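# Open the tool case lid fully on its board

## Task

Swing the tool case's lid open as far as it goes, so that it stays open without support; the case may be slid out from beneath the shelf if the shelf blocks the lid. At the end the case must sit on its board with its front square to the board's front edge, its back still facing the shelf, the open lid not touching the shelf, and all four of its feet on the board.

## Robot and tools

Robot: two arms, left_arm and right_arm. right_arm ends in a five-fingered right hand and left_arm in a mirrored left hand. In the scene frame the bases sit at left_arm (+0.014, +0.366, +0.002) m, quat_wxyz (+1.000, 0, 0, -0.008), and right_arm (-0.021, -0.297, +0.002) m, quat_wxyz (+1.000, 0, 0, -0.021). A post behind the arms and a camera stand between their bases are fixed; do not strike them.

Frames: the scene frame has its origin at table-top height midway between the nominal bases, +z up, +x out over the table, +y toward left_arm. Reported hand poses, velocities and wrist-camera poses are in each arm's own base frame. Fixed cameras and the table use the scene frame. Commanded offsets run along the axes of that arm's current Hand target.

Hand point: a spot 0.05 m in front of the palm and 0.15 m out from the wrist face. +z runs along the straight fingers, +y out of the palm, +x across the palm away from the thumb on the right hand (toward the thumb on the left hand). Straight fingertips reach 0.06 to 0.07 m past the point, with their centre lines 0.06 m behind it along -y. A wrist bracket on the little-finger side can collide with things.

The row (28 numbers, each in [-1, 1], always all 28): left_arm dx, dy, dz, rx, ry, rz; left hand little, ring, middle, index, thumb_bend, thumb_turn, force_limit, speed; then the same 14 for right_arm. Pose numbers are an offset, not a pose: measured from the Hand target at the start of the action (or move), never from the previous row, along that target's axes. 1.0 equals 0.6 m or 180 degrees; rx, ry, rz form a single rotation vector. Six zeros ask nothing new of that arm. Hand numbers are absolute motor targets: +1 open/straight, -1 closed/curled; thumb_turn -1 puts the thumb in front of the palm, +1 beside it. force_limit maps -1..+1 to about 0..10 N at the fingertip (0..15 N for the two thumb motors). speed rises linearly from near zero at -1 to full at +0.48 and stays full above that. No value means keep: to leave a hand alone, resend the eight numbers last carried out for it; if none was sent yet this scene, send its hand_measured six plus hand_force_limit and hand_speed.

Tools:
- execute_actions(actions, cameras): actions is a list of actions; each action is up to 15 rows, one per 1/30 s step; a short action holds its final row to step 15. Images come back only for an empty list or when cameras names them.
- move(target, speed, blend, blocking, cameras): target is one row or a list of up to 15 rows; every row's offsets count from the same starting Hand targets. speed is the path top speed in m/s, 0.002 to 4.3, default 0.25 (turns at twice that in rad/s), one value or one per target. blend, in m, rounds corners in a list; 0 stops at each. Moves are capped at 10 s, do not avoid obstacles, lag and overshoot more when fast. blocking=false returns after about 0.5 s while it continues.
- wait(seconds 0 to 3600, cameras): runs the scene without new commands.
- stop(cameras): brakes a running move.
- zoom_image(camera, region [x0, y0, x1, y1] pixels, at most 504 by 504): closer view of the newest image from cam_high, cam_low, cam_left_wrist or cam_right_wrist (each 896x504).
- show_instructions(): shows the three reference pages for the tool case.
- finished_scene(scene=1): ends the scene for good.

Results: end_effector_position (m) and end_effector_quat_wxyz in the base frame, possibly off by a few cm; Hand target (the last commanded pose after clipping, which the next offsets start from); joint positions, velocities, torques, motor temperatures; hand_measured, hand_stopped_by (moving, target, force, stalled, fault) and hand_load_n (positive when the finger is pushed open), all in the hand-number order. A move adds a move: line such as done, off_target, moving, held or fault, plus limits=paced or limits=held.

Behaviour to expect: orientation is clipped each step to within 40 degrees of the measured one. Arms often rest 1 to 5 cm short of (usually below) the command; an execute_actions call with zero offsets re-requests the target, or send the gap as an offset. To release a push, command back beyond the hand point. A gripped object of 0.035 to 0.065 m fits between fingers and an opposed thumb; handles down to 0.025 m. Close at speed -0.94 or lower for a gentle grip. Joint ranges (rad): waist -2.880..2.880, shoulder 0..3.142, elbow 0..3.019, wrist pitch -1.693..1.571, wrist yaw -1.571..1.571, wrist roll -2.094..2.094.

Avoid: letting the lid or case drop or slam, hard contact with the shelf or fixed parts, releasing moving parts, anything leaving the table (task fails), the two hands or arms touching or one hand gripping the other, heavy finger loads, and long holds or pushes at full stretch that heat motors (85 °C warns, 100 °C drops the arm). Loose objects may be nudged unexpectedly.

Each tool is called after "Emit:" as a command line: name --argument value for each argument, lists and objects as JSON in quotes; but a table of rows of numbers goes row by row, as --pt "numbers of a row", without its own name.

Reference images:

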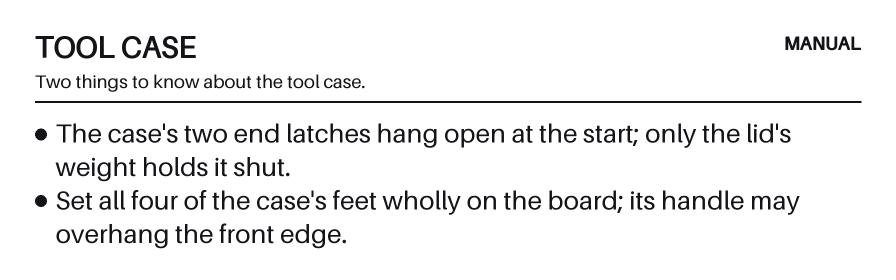

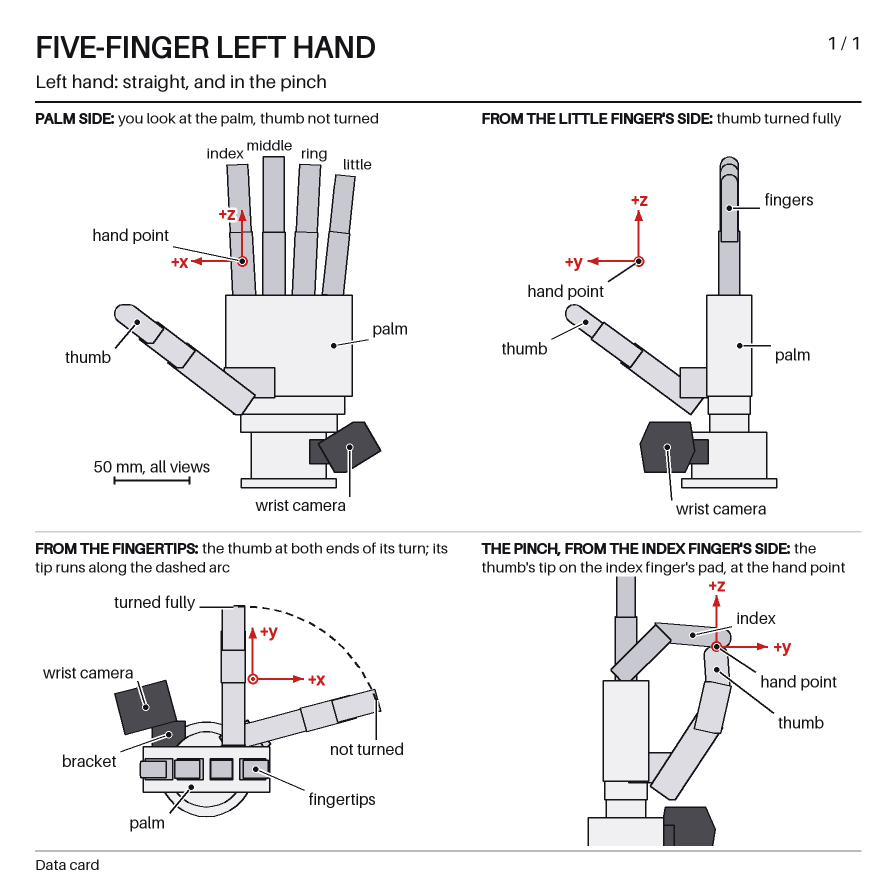

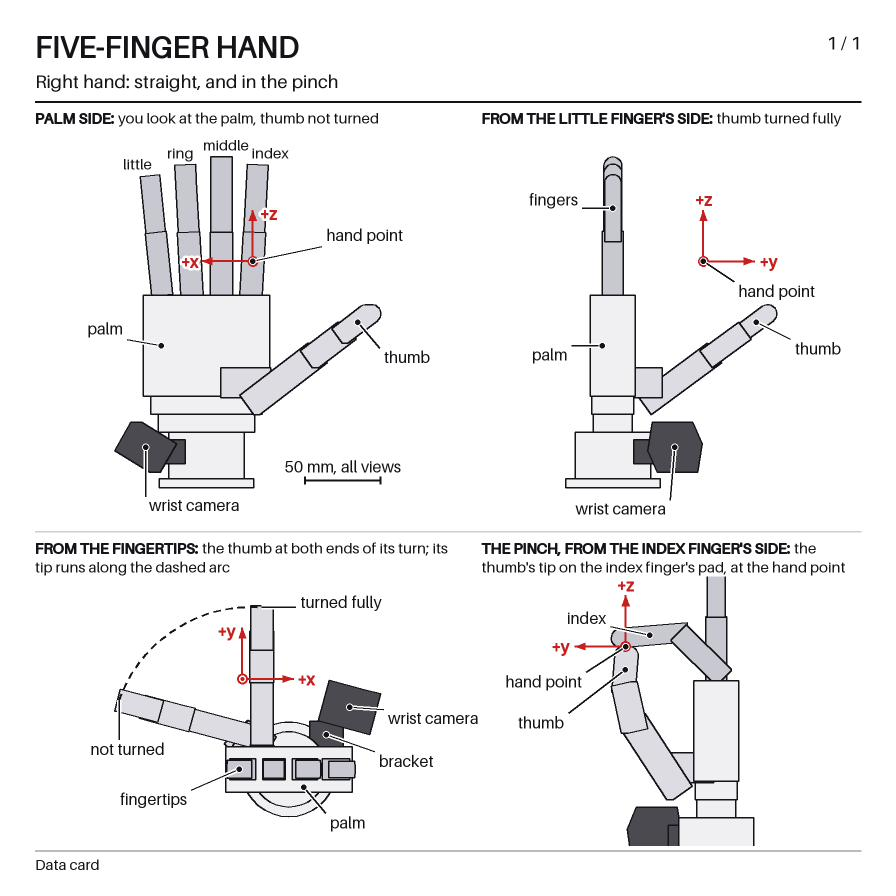

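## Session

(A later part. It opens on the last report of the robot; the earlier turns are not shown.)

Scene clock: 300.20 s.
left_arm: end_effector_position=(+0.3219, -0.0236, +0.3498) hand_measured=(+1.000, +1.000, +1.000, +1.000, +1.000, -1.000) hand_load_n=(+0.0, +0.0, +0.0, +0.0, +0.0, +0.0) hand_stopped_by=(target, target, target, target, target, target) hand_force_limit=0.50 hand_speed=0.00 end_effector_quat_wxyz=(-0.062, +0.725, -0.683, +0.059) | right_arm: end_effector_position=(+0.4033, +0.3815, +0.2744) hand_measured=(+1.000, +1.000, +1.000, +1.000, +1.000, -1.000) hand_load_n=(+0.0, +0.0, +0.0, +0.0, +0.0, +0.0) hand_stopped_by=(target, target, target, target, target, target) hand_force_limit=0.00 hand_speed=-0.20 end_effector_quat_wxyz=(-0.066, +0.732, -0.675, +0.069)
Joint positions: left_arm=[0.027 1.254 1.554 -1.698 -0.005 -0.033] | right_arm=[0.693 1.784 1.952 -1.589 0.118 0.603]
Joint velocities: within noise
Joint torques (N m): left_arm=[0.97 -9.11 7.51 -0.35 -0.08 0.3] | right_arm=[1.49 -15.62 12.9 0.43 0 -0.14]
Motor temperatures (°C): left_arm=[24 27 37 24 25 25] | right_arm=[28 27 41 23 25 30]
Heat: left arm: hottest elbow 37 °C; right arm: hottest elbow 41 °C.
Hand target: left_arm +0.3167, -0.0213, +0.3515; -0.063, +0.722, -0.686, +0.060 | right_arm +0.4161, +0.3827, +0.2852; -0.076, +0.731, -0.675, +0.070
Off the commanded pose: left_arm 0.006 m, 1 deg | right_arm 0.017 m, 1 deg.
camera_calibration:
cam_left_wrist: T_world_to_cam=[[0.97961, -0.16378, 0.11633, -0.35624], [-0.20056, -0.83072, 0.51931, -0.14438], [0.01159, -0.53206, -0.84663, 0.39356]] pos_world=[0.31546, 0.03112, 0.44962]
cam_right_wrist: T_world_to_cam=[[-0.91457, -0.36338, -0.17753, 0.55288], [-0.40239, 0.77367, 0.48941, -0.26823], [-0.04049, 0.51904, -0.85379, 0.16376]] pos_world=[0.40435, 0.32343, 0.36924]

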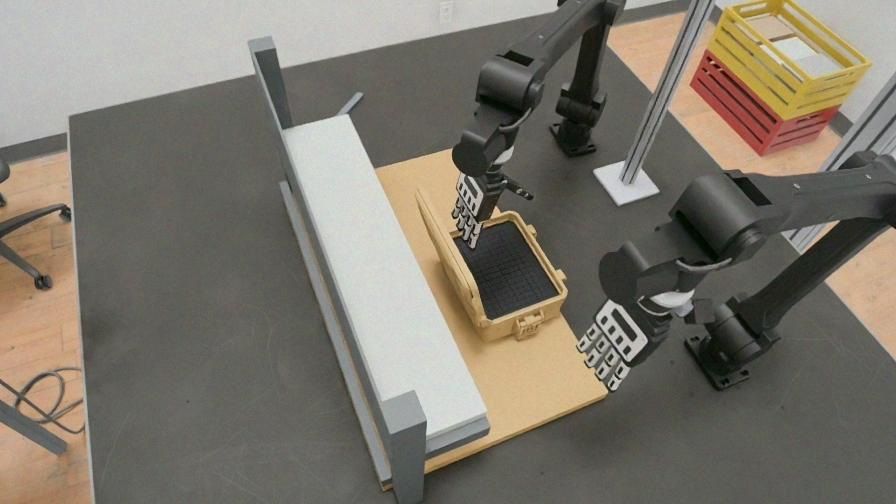

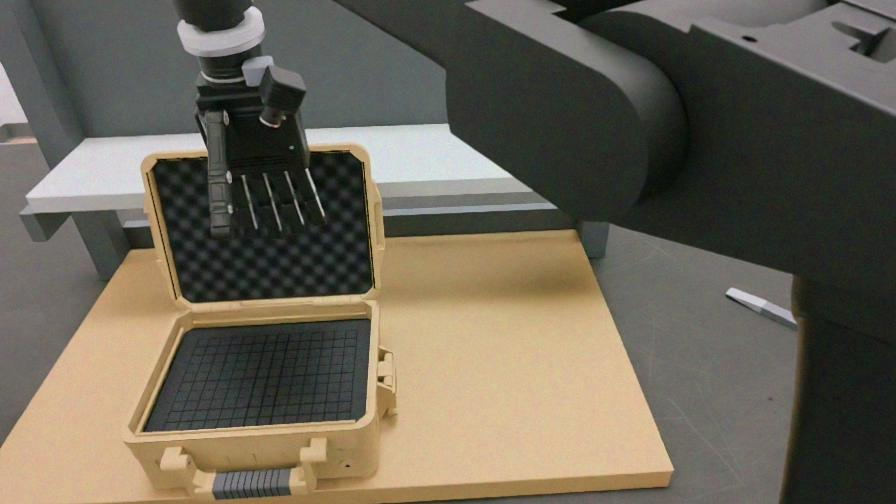

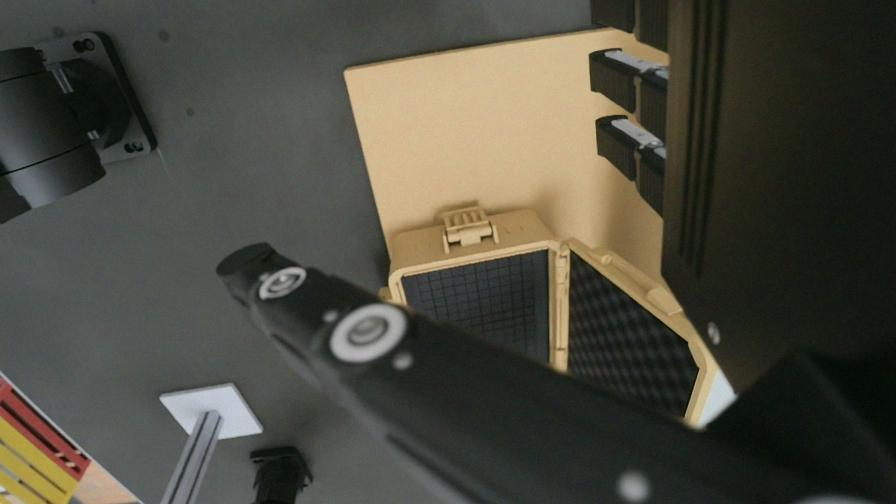

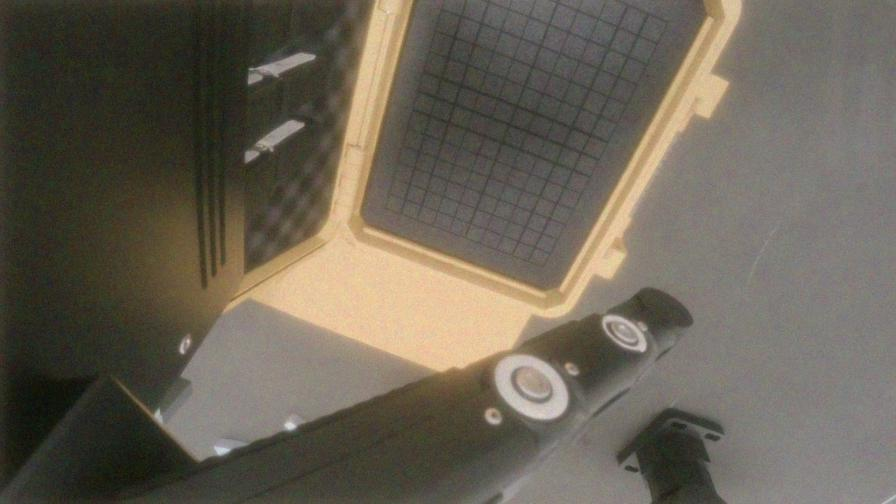

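Emit:
move --target '[0,0,0,0,0,0,1,1,1,1,1,-1,0.5,0,0,-0.033,0,0,0,0,1,1,1,1,1,-1,0,-0.2]' --speed 0.03 --cameras '["cam_low","cam_high"]'

Scene clock: 302.10 s.
left_arm: end_effector_position=(+0.3219, -0.0236, +0.3498) hand_measured=(+1.000, +1.000, +1.000, +1.000, +1.000, -1.000) hand_load_n=(+0.0, +0.0, +0.0, +0.0, +0.0, +0.0) hand_stopped_by=(target, target, target, target, target, target) hand_force_limit=0.50 hand_speed=0.00 end_effector_quat_wxyz=(-0.062, +0.725, -0.683, +0.059) | right_arm: end_effector_position=(+0.4228, +0.3837, +0.2796) hand_measured=(+1.000, +1.000, +1.000, +1.000, +1.000, -1.000) hand_load_n=(+0.0, +0.0, -0.5, +0.0, +0.0, +0.0) hand_stopped_by=(target, target, target, target, target, target) hand_force_limit=0.00 hand_speed=-0.20 end_effector_quat_wxyz=(-0.066, +0.732, -0.675, +0.068)
Joint positions: left_arm=[0.027 1.254 1.554 -1.698 -0.005 -0.033] | right_arm=[0.674 1.837 2.04 -1.621 0.115 0.584]
Joint torques (N m): left_arm=[0.97 -9.11 7.51 -0.35 -0.08 0.3] | right_arm=[1.79 -16.38 12.97 0.43 -0.01 -0.11]
Heat: left arm: hottest elbow 37 °C; right arm: hottest elbow 41 °C.
Hand target: left_arm +0.3167, -0.0213, +0.3515; -0.063, +0.722, -0.686, +0.060 | right_arm +0.4355, +0.3841, +0.2893; -0.076, +0.731, -0.675, +0.070
Off the commanded pose: left_arm 0.006 m, 1 deg | right_arm 0.016 m, 1 deg.
joint at its limit (left arm) — joint 4 (wrist pitch), lower limit.
move: off_target (right_arm)
Images, in order (width x height): cam_high 896x504, cam_low 896x504.

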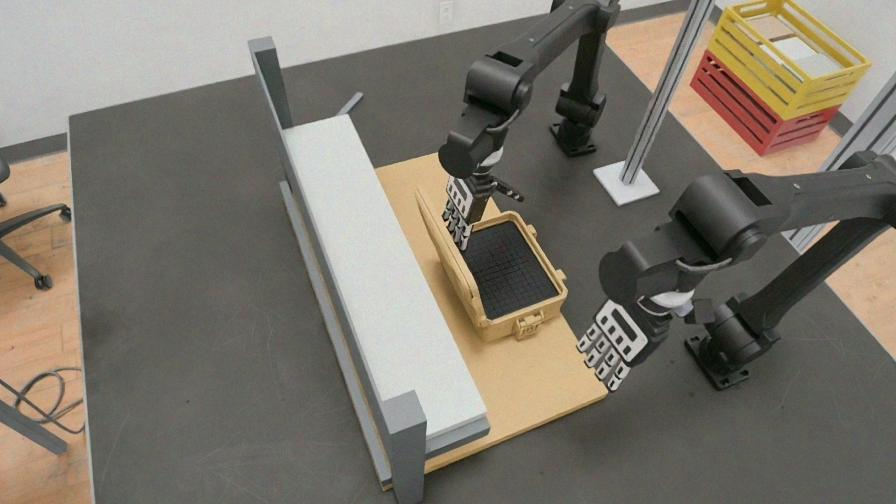

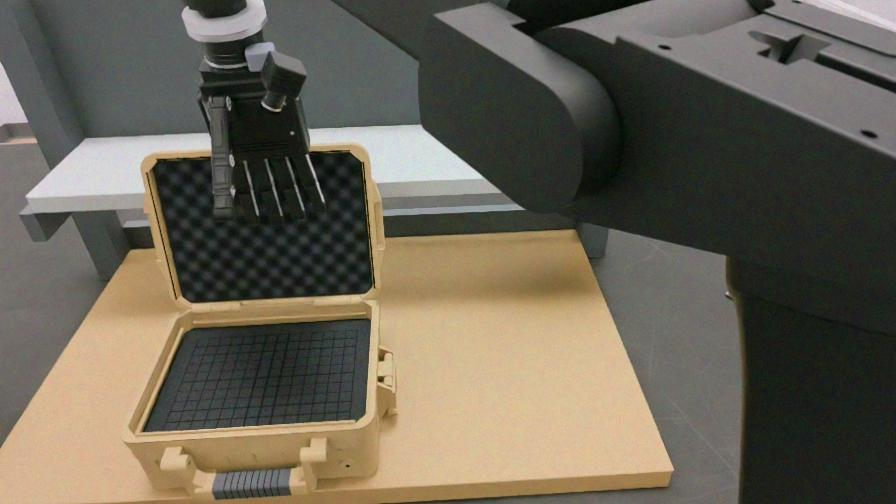

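Emit:
move --target '[0,0,0,0,0,0,1,1,1,1,1,-1,0.5,0,0,-0.03,0.02,0,0,0,1,1,1,1,1,-1,0,-0.2]' --speed 0.03 --cameras '["cam_low","cam_high"]'

Scene clock: 303.77 s.
left_arm: end_effector_position=(+0.3219, -0.0236, +0.3498) hand_measured=(+1.000, +1.000, +1.000, +1.000, +1.000, -1.000) hand_load_n=(+0.0, +0.0, +0.0, +0.0, +0.0, +0.0) hand_stopped_by=(target, target, target, target, target, target) hand_force_limit=0.50 hand_speed=0.00 end_effector_quat_wxyz=(-0.062, +0.725, -0.683, +0.059) | right_arm: end_effector_position=(+0.4371, +0.3849, +0.2744) hand_measured=(+1.000, +1.000, +1.000, +1.000, +1.000, -1.000) hand_load_n=(+0.0, +0.0, -2.0, +0.0, +0.0, +0.0) hand_stopped_by=(target, target, target, target, target, target) hand_force_limit=0.00 hand_speed=-0.20 end_effector_quat_wxyz=(-0.063, +0.734, -0.673, +0.066)
Joint positions: left_arm=[0.027 1.254 1.554 -1.698 -0.005 -0.033] | right_arm=[0.66 1.88 2.089 -1.633 0.109 0.565]
Joint torques (N m): left_arm=[0.97 -9.11 7.53 -0.35 -0.08 0.3] | right_arm=[1.61 -16.26 13.01 0.85 0.09 -0.13]
Heat: left arm: hottest elbow 36 °C; right arm: hottest elbow 41 °C.
Hand target: left_arm +0.3167, -0.0213, +0.3515; -0.063, +0.722, -0.686, +0.060 | right_arm +0.4556, +0.3858, +0.2812; -0.076, +0.730, -0.675, +0.070
Off the commanded pose: left_arm 0.006 m, 1 deg | right_arm 0.020 m, 2 deg.
joint at its limit (left arm) — joint 4 (wrist pitch), lower limit.
move: off_target (right_arm)
Images, in order (width x height): cam_high 896x504, cam_low 896x504.

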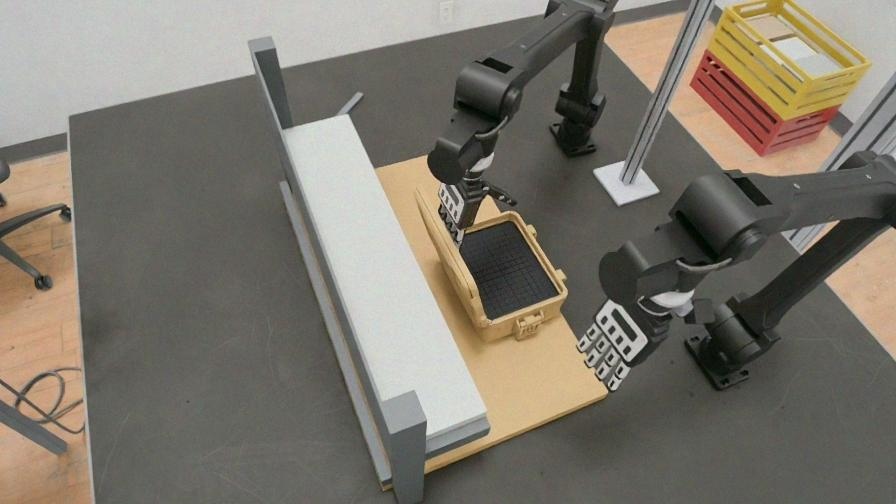

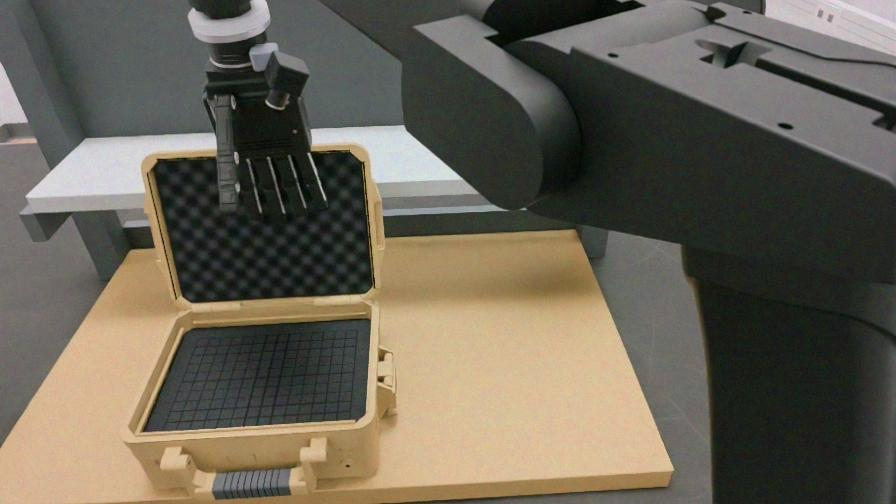

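Emit:
zoom_image --camera "cam_low" --region '[120, 130, 420, 320]'

Emit:
move --target '[0,0,0,0,0,0,1,1,1,1,1,-1,0.5,0,0,-0.02,0.005,0,0,0,1,1,1,1,1,-1,0,-0.2]' --speed 0.03 --cameras '["cam_low","cam_high"]'

Scaled by 1.680 from the camera's image (finer frame: 1280x720).

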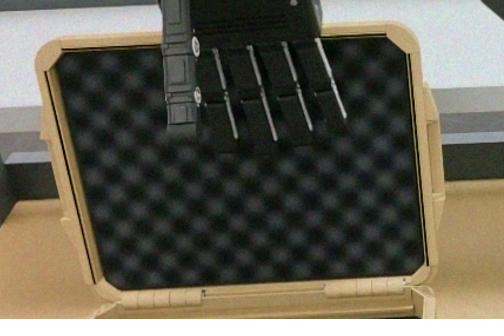

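Scene clock: 305.67 s.
left_arm: end_effector_position=(+0.3219, -0.0236, +0.3498) hand_measured=(+1.000, +1.000, +1.000, +1.000, +1.000, -1.000) hand_load_n=(+0.0, +0.0, +0.0, +0.0, +0.0, +0.0) hand_stopped_by=(target, target, target, target, target, target) hand_force_limit=0.50 hand_speed=0.00 end_effector_quat_wxyz=(-0.062, +0.725, -0.683, +0.059) | right_arm: end_effector_position=(+0.4429, +0.3870, +0.2750) hand_measured=(+1.000, +1.000, +1.000, +1.000, +1.000, -1.000) hand_load_n=(+0.0, +0.0, -4.5, +0.0, +0.0, +0.0) hand_stopped_by=(target, target, target, target, target, target) hand_force_limit=0.00 hand_speed=-0.20 end_effector_quat_wxyz=(-0.058, +0.737, -0.670, +0.063)
Joint positions: left_arm=[0.027 1.254 1.554 -1.698 -0.005 -0.033] | right_arm=[0.655 1.911 2.137 -1.66 0.103 0.553]
Joint torques (N m): left_arm=[0.97 -9.11 7.51 -0.35 -0.08 0.3] | right_arm=[0.62 -16.26 13.38 1.47 0.29 -0.1]
Heat: left arm: hottest elbow 36 °C; right arm: hottest elbow 42 °C.
Hand target: left_arm +0.3167, -0.0213, +0.3515; -0.063, +0.722, -0.686, +0.060 | right_arm +0.4679, +0.3867, +0.2806; -0.076, +0.730, -0.675, +0.070
Off the commanded pose: left_arm 0.006 m, 1 deg | right_arm 0.026 m, 2 deg.
joint at its limit (left arm) — joint 4 (wrist pitch), lower limit.
move: off_target (right_arm)
Images, in order (width x height): cam_high 896x504, cam_low 896x504.

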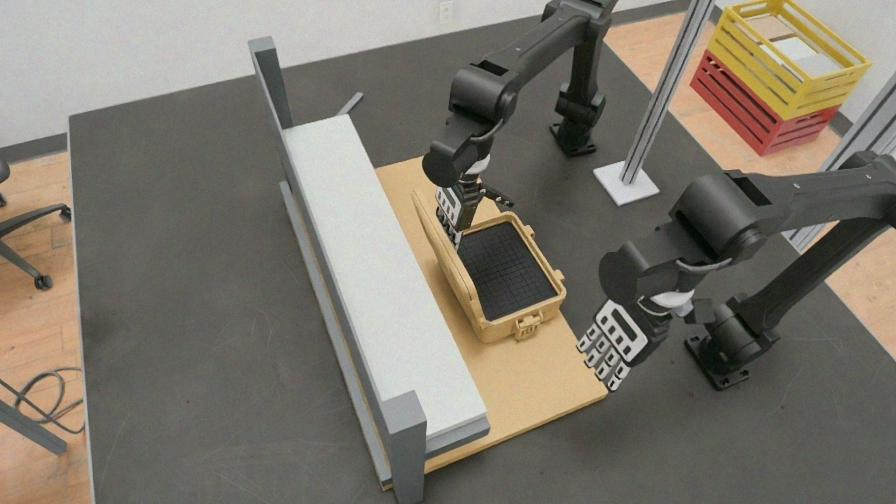

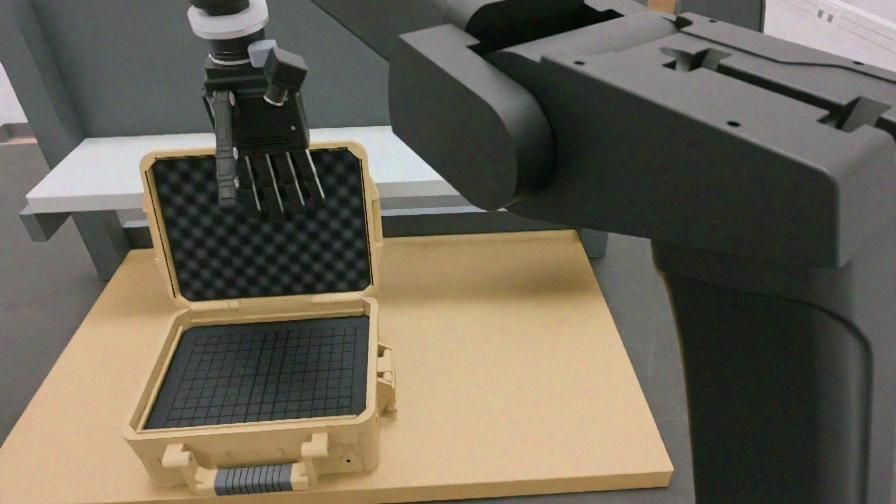

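Emit:
move --pt "0 0 0 0 0 0 1 1 1 1 1 -1 0.5 0 0 0.1 -0.02 0 0 0 1 1 1 1 1 -1 0 -0.2" --pt "0 0 0 0 0 0 1 1 1 1 1 -1 0.5 0 0 0.17 -0.1 0 0 0 1 1 1 1 1 -1 0 -0.2" --speed '[0.05,0.1]' --cameras '["cam_low","cam_high"]'

Scene clock: 309.37 s.
left_arm: end_effector_position=(+0.3219, -0.0236, +0.3498) hand_measured=(+1.000, +1.000, +1.000, +1.000, +1.000, -1.000) hand_load_n=(+0.0, +0.0, +0.0, +0.0, +0.0, +0.0) hand_stopped_by=(target, target, target, target, target, target) hand_force_limit=0.50 hand_speed=0.00 end_effector_quat_wxyz=(-0.062, +0.725, -0.683, +0.059) | right_arm: end_effector_position=(+0.3642, +0.3774, +0.3203) hand_measured=(+1.000, +1.000, +1.000, +1.000, +1.000, -1.000) hand_load_n=(+0.0, +0.0, +0.0, +0.0, +0.0, +0.0) hand_stopped_by=(target, target, target, target, target, target) hand_force_limit=0.00 hand_speed=-0.20 end_effector_quat_wxyz=(-0.083, +0.730, -0.675, +0.070)
Joint positions: left_arm=[0.027 1.254 1.554 -1.698 -0.005 -0.033] | right_arm=[0.735 1.689 1.945 -1.647 0.125 0.645]
Joint torques (N m): left_arm=[0.97 -9.11 7.53 -0.36 -0.08 0.3] | right_arm=[3.25 -16.21 7.9 0.55 0.17 0.06]
Heat: left arm: hottest elbow 36 °C; right arm: hottest elbow 41 °C.
Hand target: left_arm +0.3167, -0.0213, +0.3515; -0.063, +0.722, -0.686, +0.060 | right_arm +0.3560, +0.3779, +0.3185; -0.076, +0.731, -0.675, +0.070
Off the commanded pose: left_arm 0.006 m, 1 deg | right_arm 0.008 m, 1 deg.
joint at its limit (left arm) — joint 4 (wrist pitch), lower limit.
move: done
Images, in order (width x height): cam_high 896x504, cam_low 896x504.

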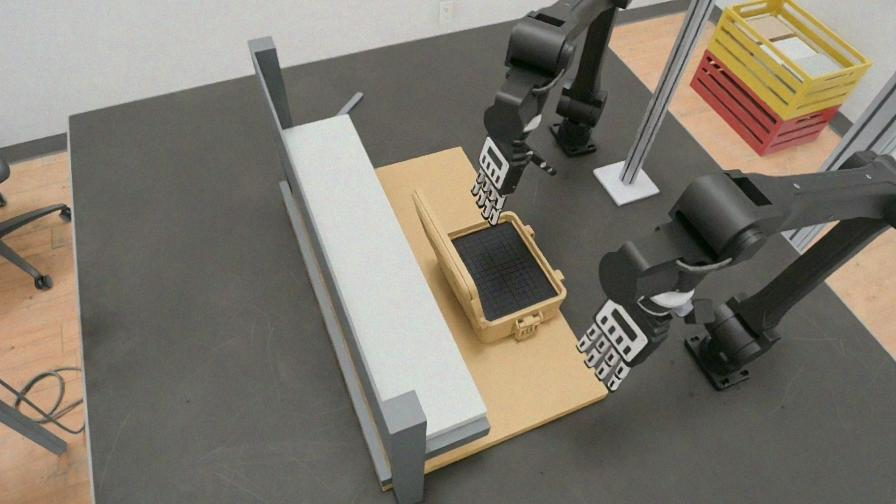

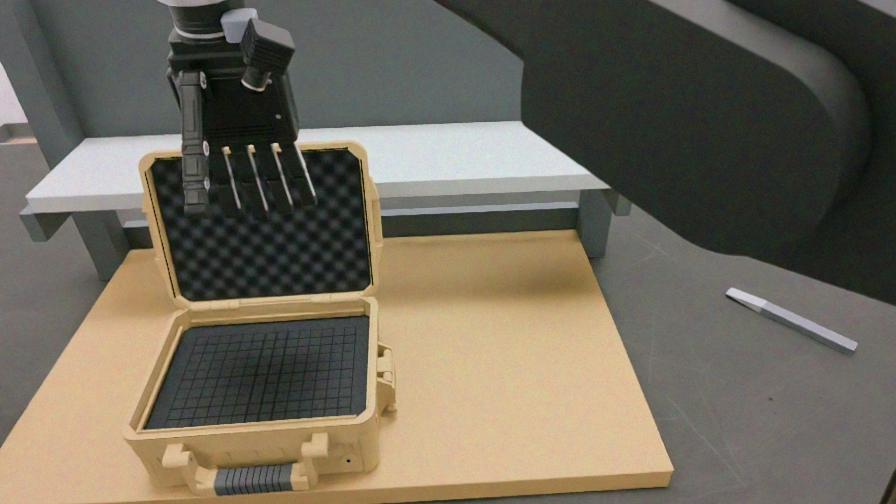

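Emit:
zoom_image --camera "cam_low" --region '[100, 280, 400, 504]'

Emit:
zoom_image --camera "cam_low" --region '[380, 380, 680, 504]'

Emit:
zoom_image --camera "cam_high" --region '[400, 180, 620, 420]'

Scaled by 1.680 from the camera's image (finer frame: 1280x720).

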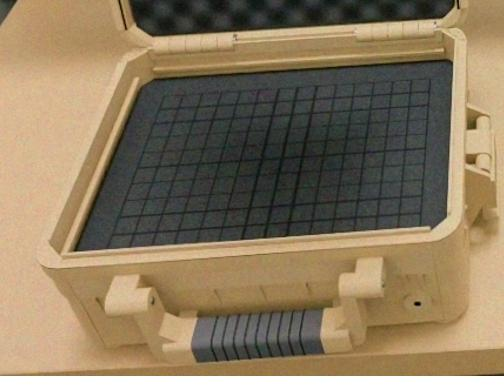

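Scaled by 1.680 from the camera's image (finer frame: 1280x720).

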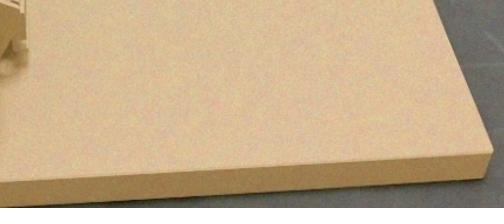

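Scaled by 2.100 from the camera's image (finer frame: 1280x720).

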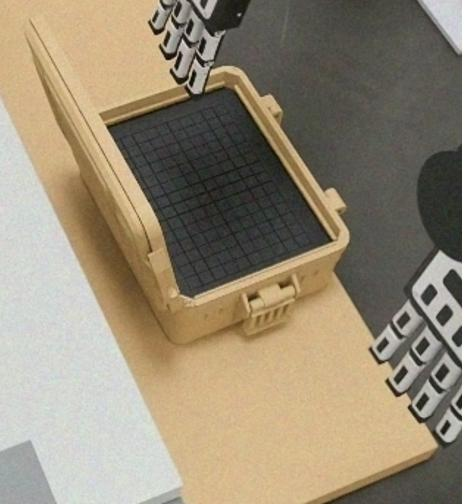

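Emit:
zoom_image --camera "cam_low" --region '[115, 400, 265, 484]'

Emit:
zoom_image --camera "cam_low" --region '[250, 400, 400, 484]'

Emit:
zoom_image --camera "cam_low" --region '[160, 280, 400, 350]'

Scaled by 3.360 from the camera's image (finer frame: 1280x720).

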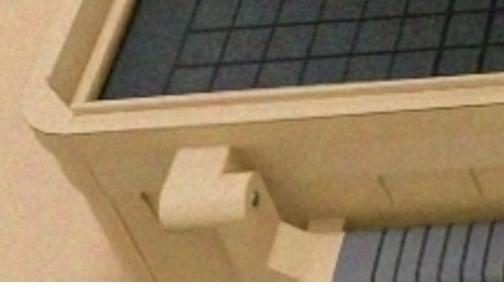

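Scaled by 3.360 from the camera's image (finer frame: 1280x720).

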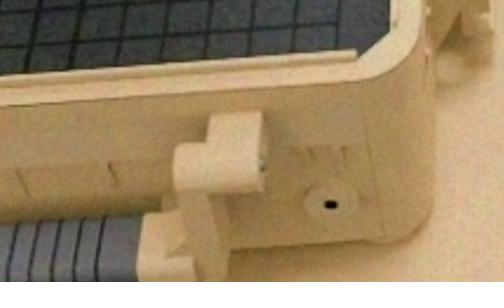

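Scaled by 2.100 from the camera's image (finer frame: 1280x720).

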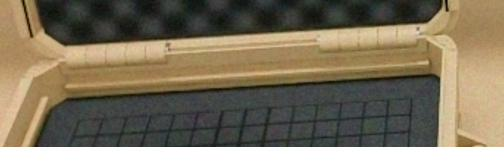

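Emit:
zoom_image --camera "cam_low" --region '[165, 290, 285, 350]'

Emit:
zoom_image --camera "cam_low" --region '[275, 280, 395, 340]'

Scaled by 4.200 from the camera's image (finer frame: 1280x720).

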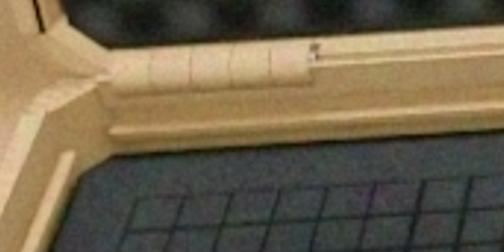

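Scaled by 4.200 from the camera's image (finer frame: 1280x720).

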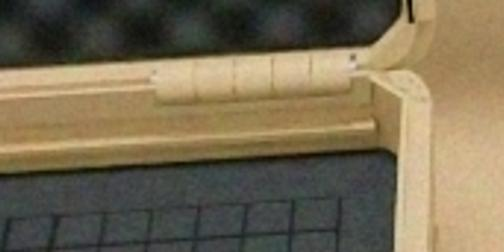

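Emit:
wait --seconds 1 --cameras '["cam_low"]'

Scene clock: 320.30 s.
left_arm: end_effector_position=(+0.3219, -0.0236, +0.3498) hand_measured=(+1.000, +1.000, +1.000, +1.000, +1.000, -1.000) hand_load_n=(+0.0, +0.0, +0.0, +0.0, -0.5, -0.5) hand_stopped_by=(target, target, target, target, target, target) hand_force_limit=0.50 hand_speed=0.00 end_effector_quat_wxyz=(-0.062, +0.725, -0.683, +0.059) | right_arm: end_effector_position=(+0.3642, +0.3775, +0.3203) hand_measured=(+1.000, +1.000, +1.000, +1.000, +1.000, -1.000) hand_load_n=(+0.0, +0.0, +0.0, +0.0, +0.0, +0.0) hand_stopped_by=(target, target, target, target, target, target) hand_force_limit=0.00 hand_speed=-0.20 end_effector_quat_wxyz=(-0.083, +0.730, -0.675, +0.070)
Joint positions: left_arm=[0.027 1.254 1.554 -1.698 -0.005 -0.033] | right_arm=[0.735 1.689 1.945 -1.647 0.125 0.646]
Joint torques (N m): left_arm=[0.97 -9.11 7.51 -0.35 -0.08 0.3] | right_arm=[3.19 -16.26 7.87 0.65 0.18 0.12]
Heat: left arm: hottest elbow 35 °C; right arm: hottest elbow 39 °C.
Hand target: left_arm +0.3167, -0.0213, +0.3515; -0.063, +0.722, -0.686, +0.060 | right_arm +0.3560, +0.3779, +0.3185; -0.076, +0.730, -0.675, +0.070
Off the commanded pose: left_arm 0.006 m, 1 deg | right_arm 0.008 m, 1 deg.
wait: 1.00 s; at rest from the start

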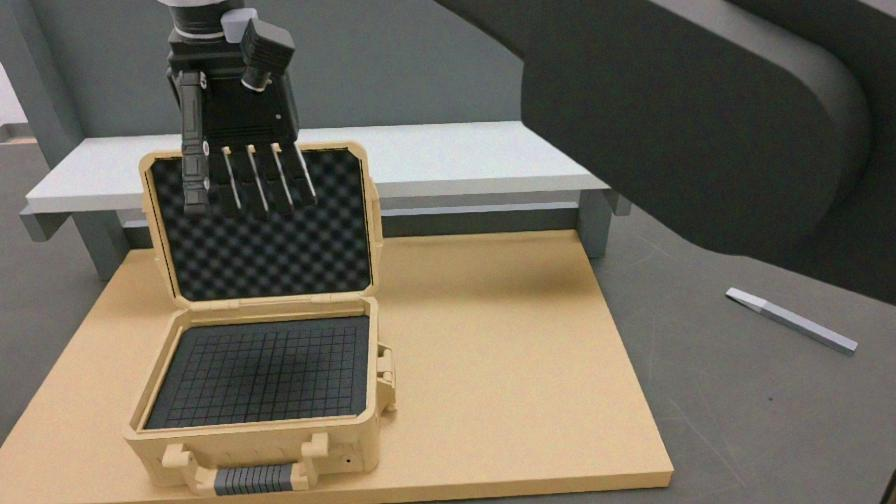

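Emit:
finished_scene

The scene is finished: the task was done.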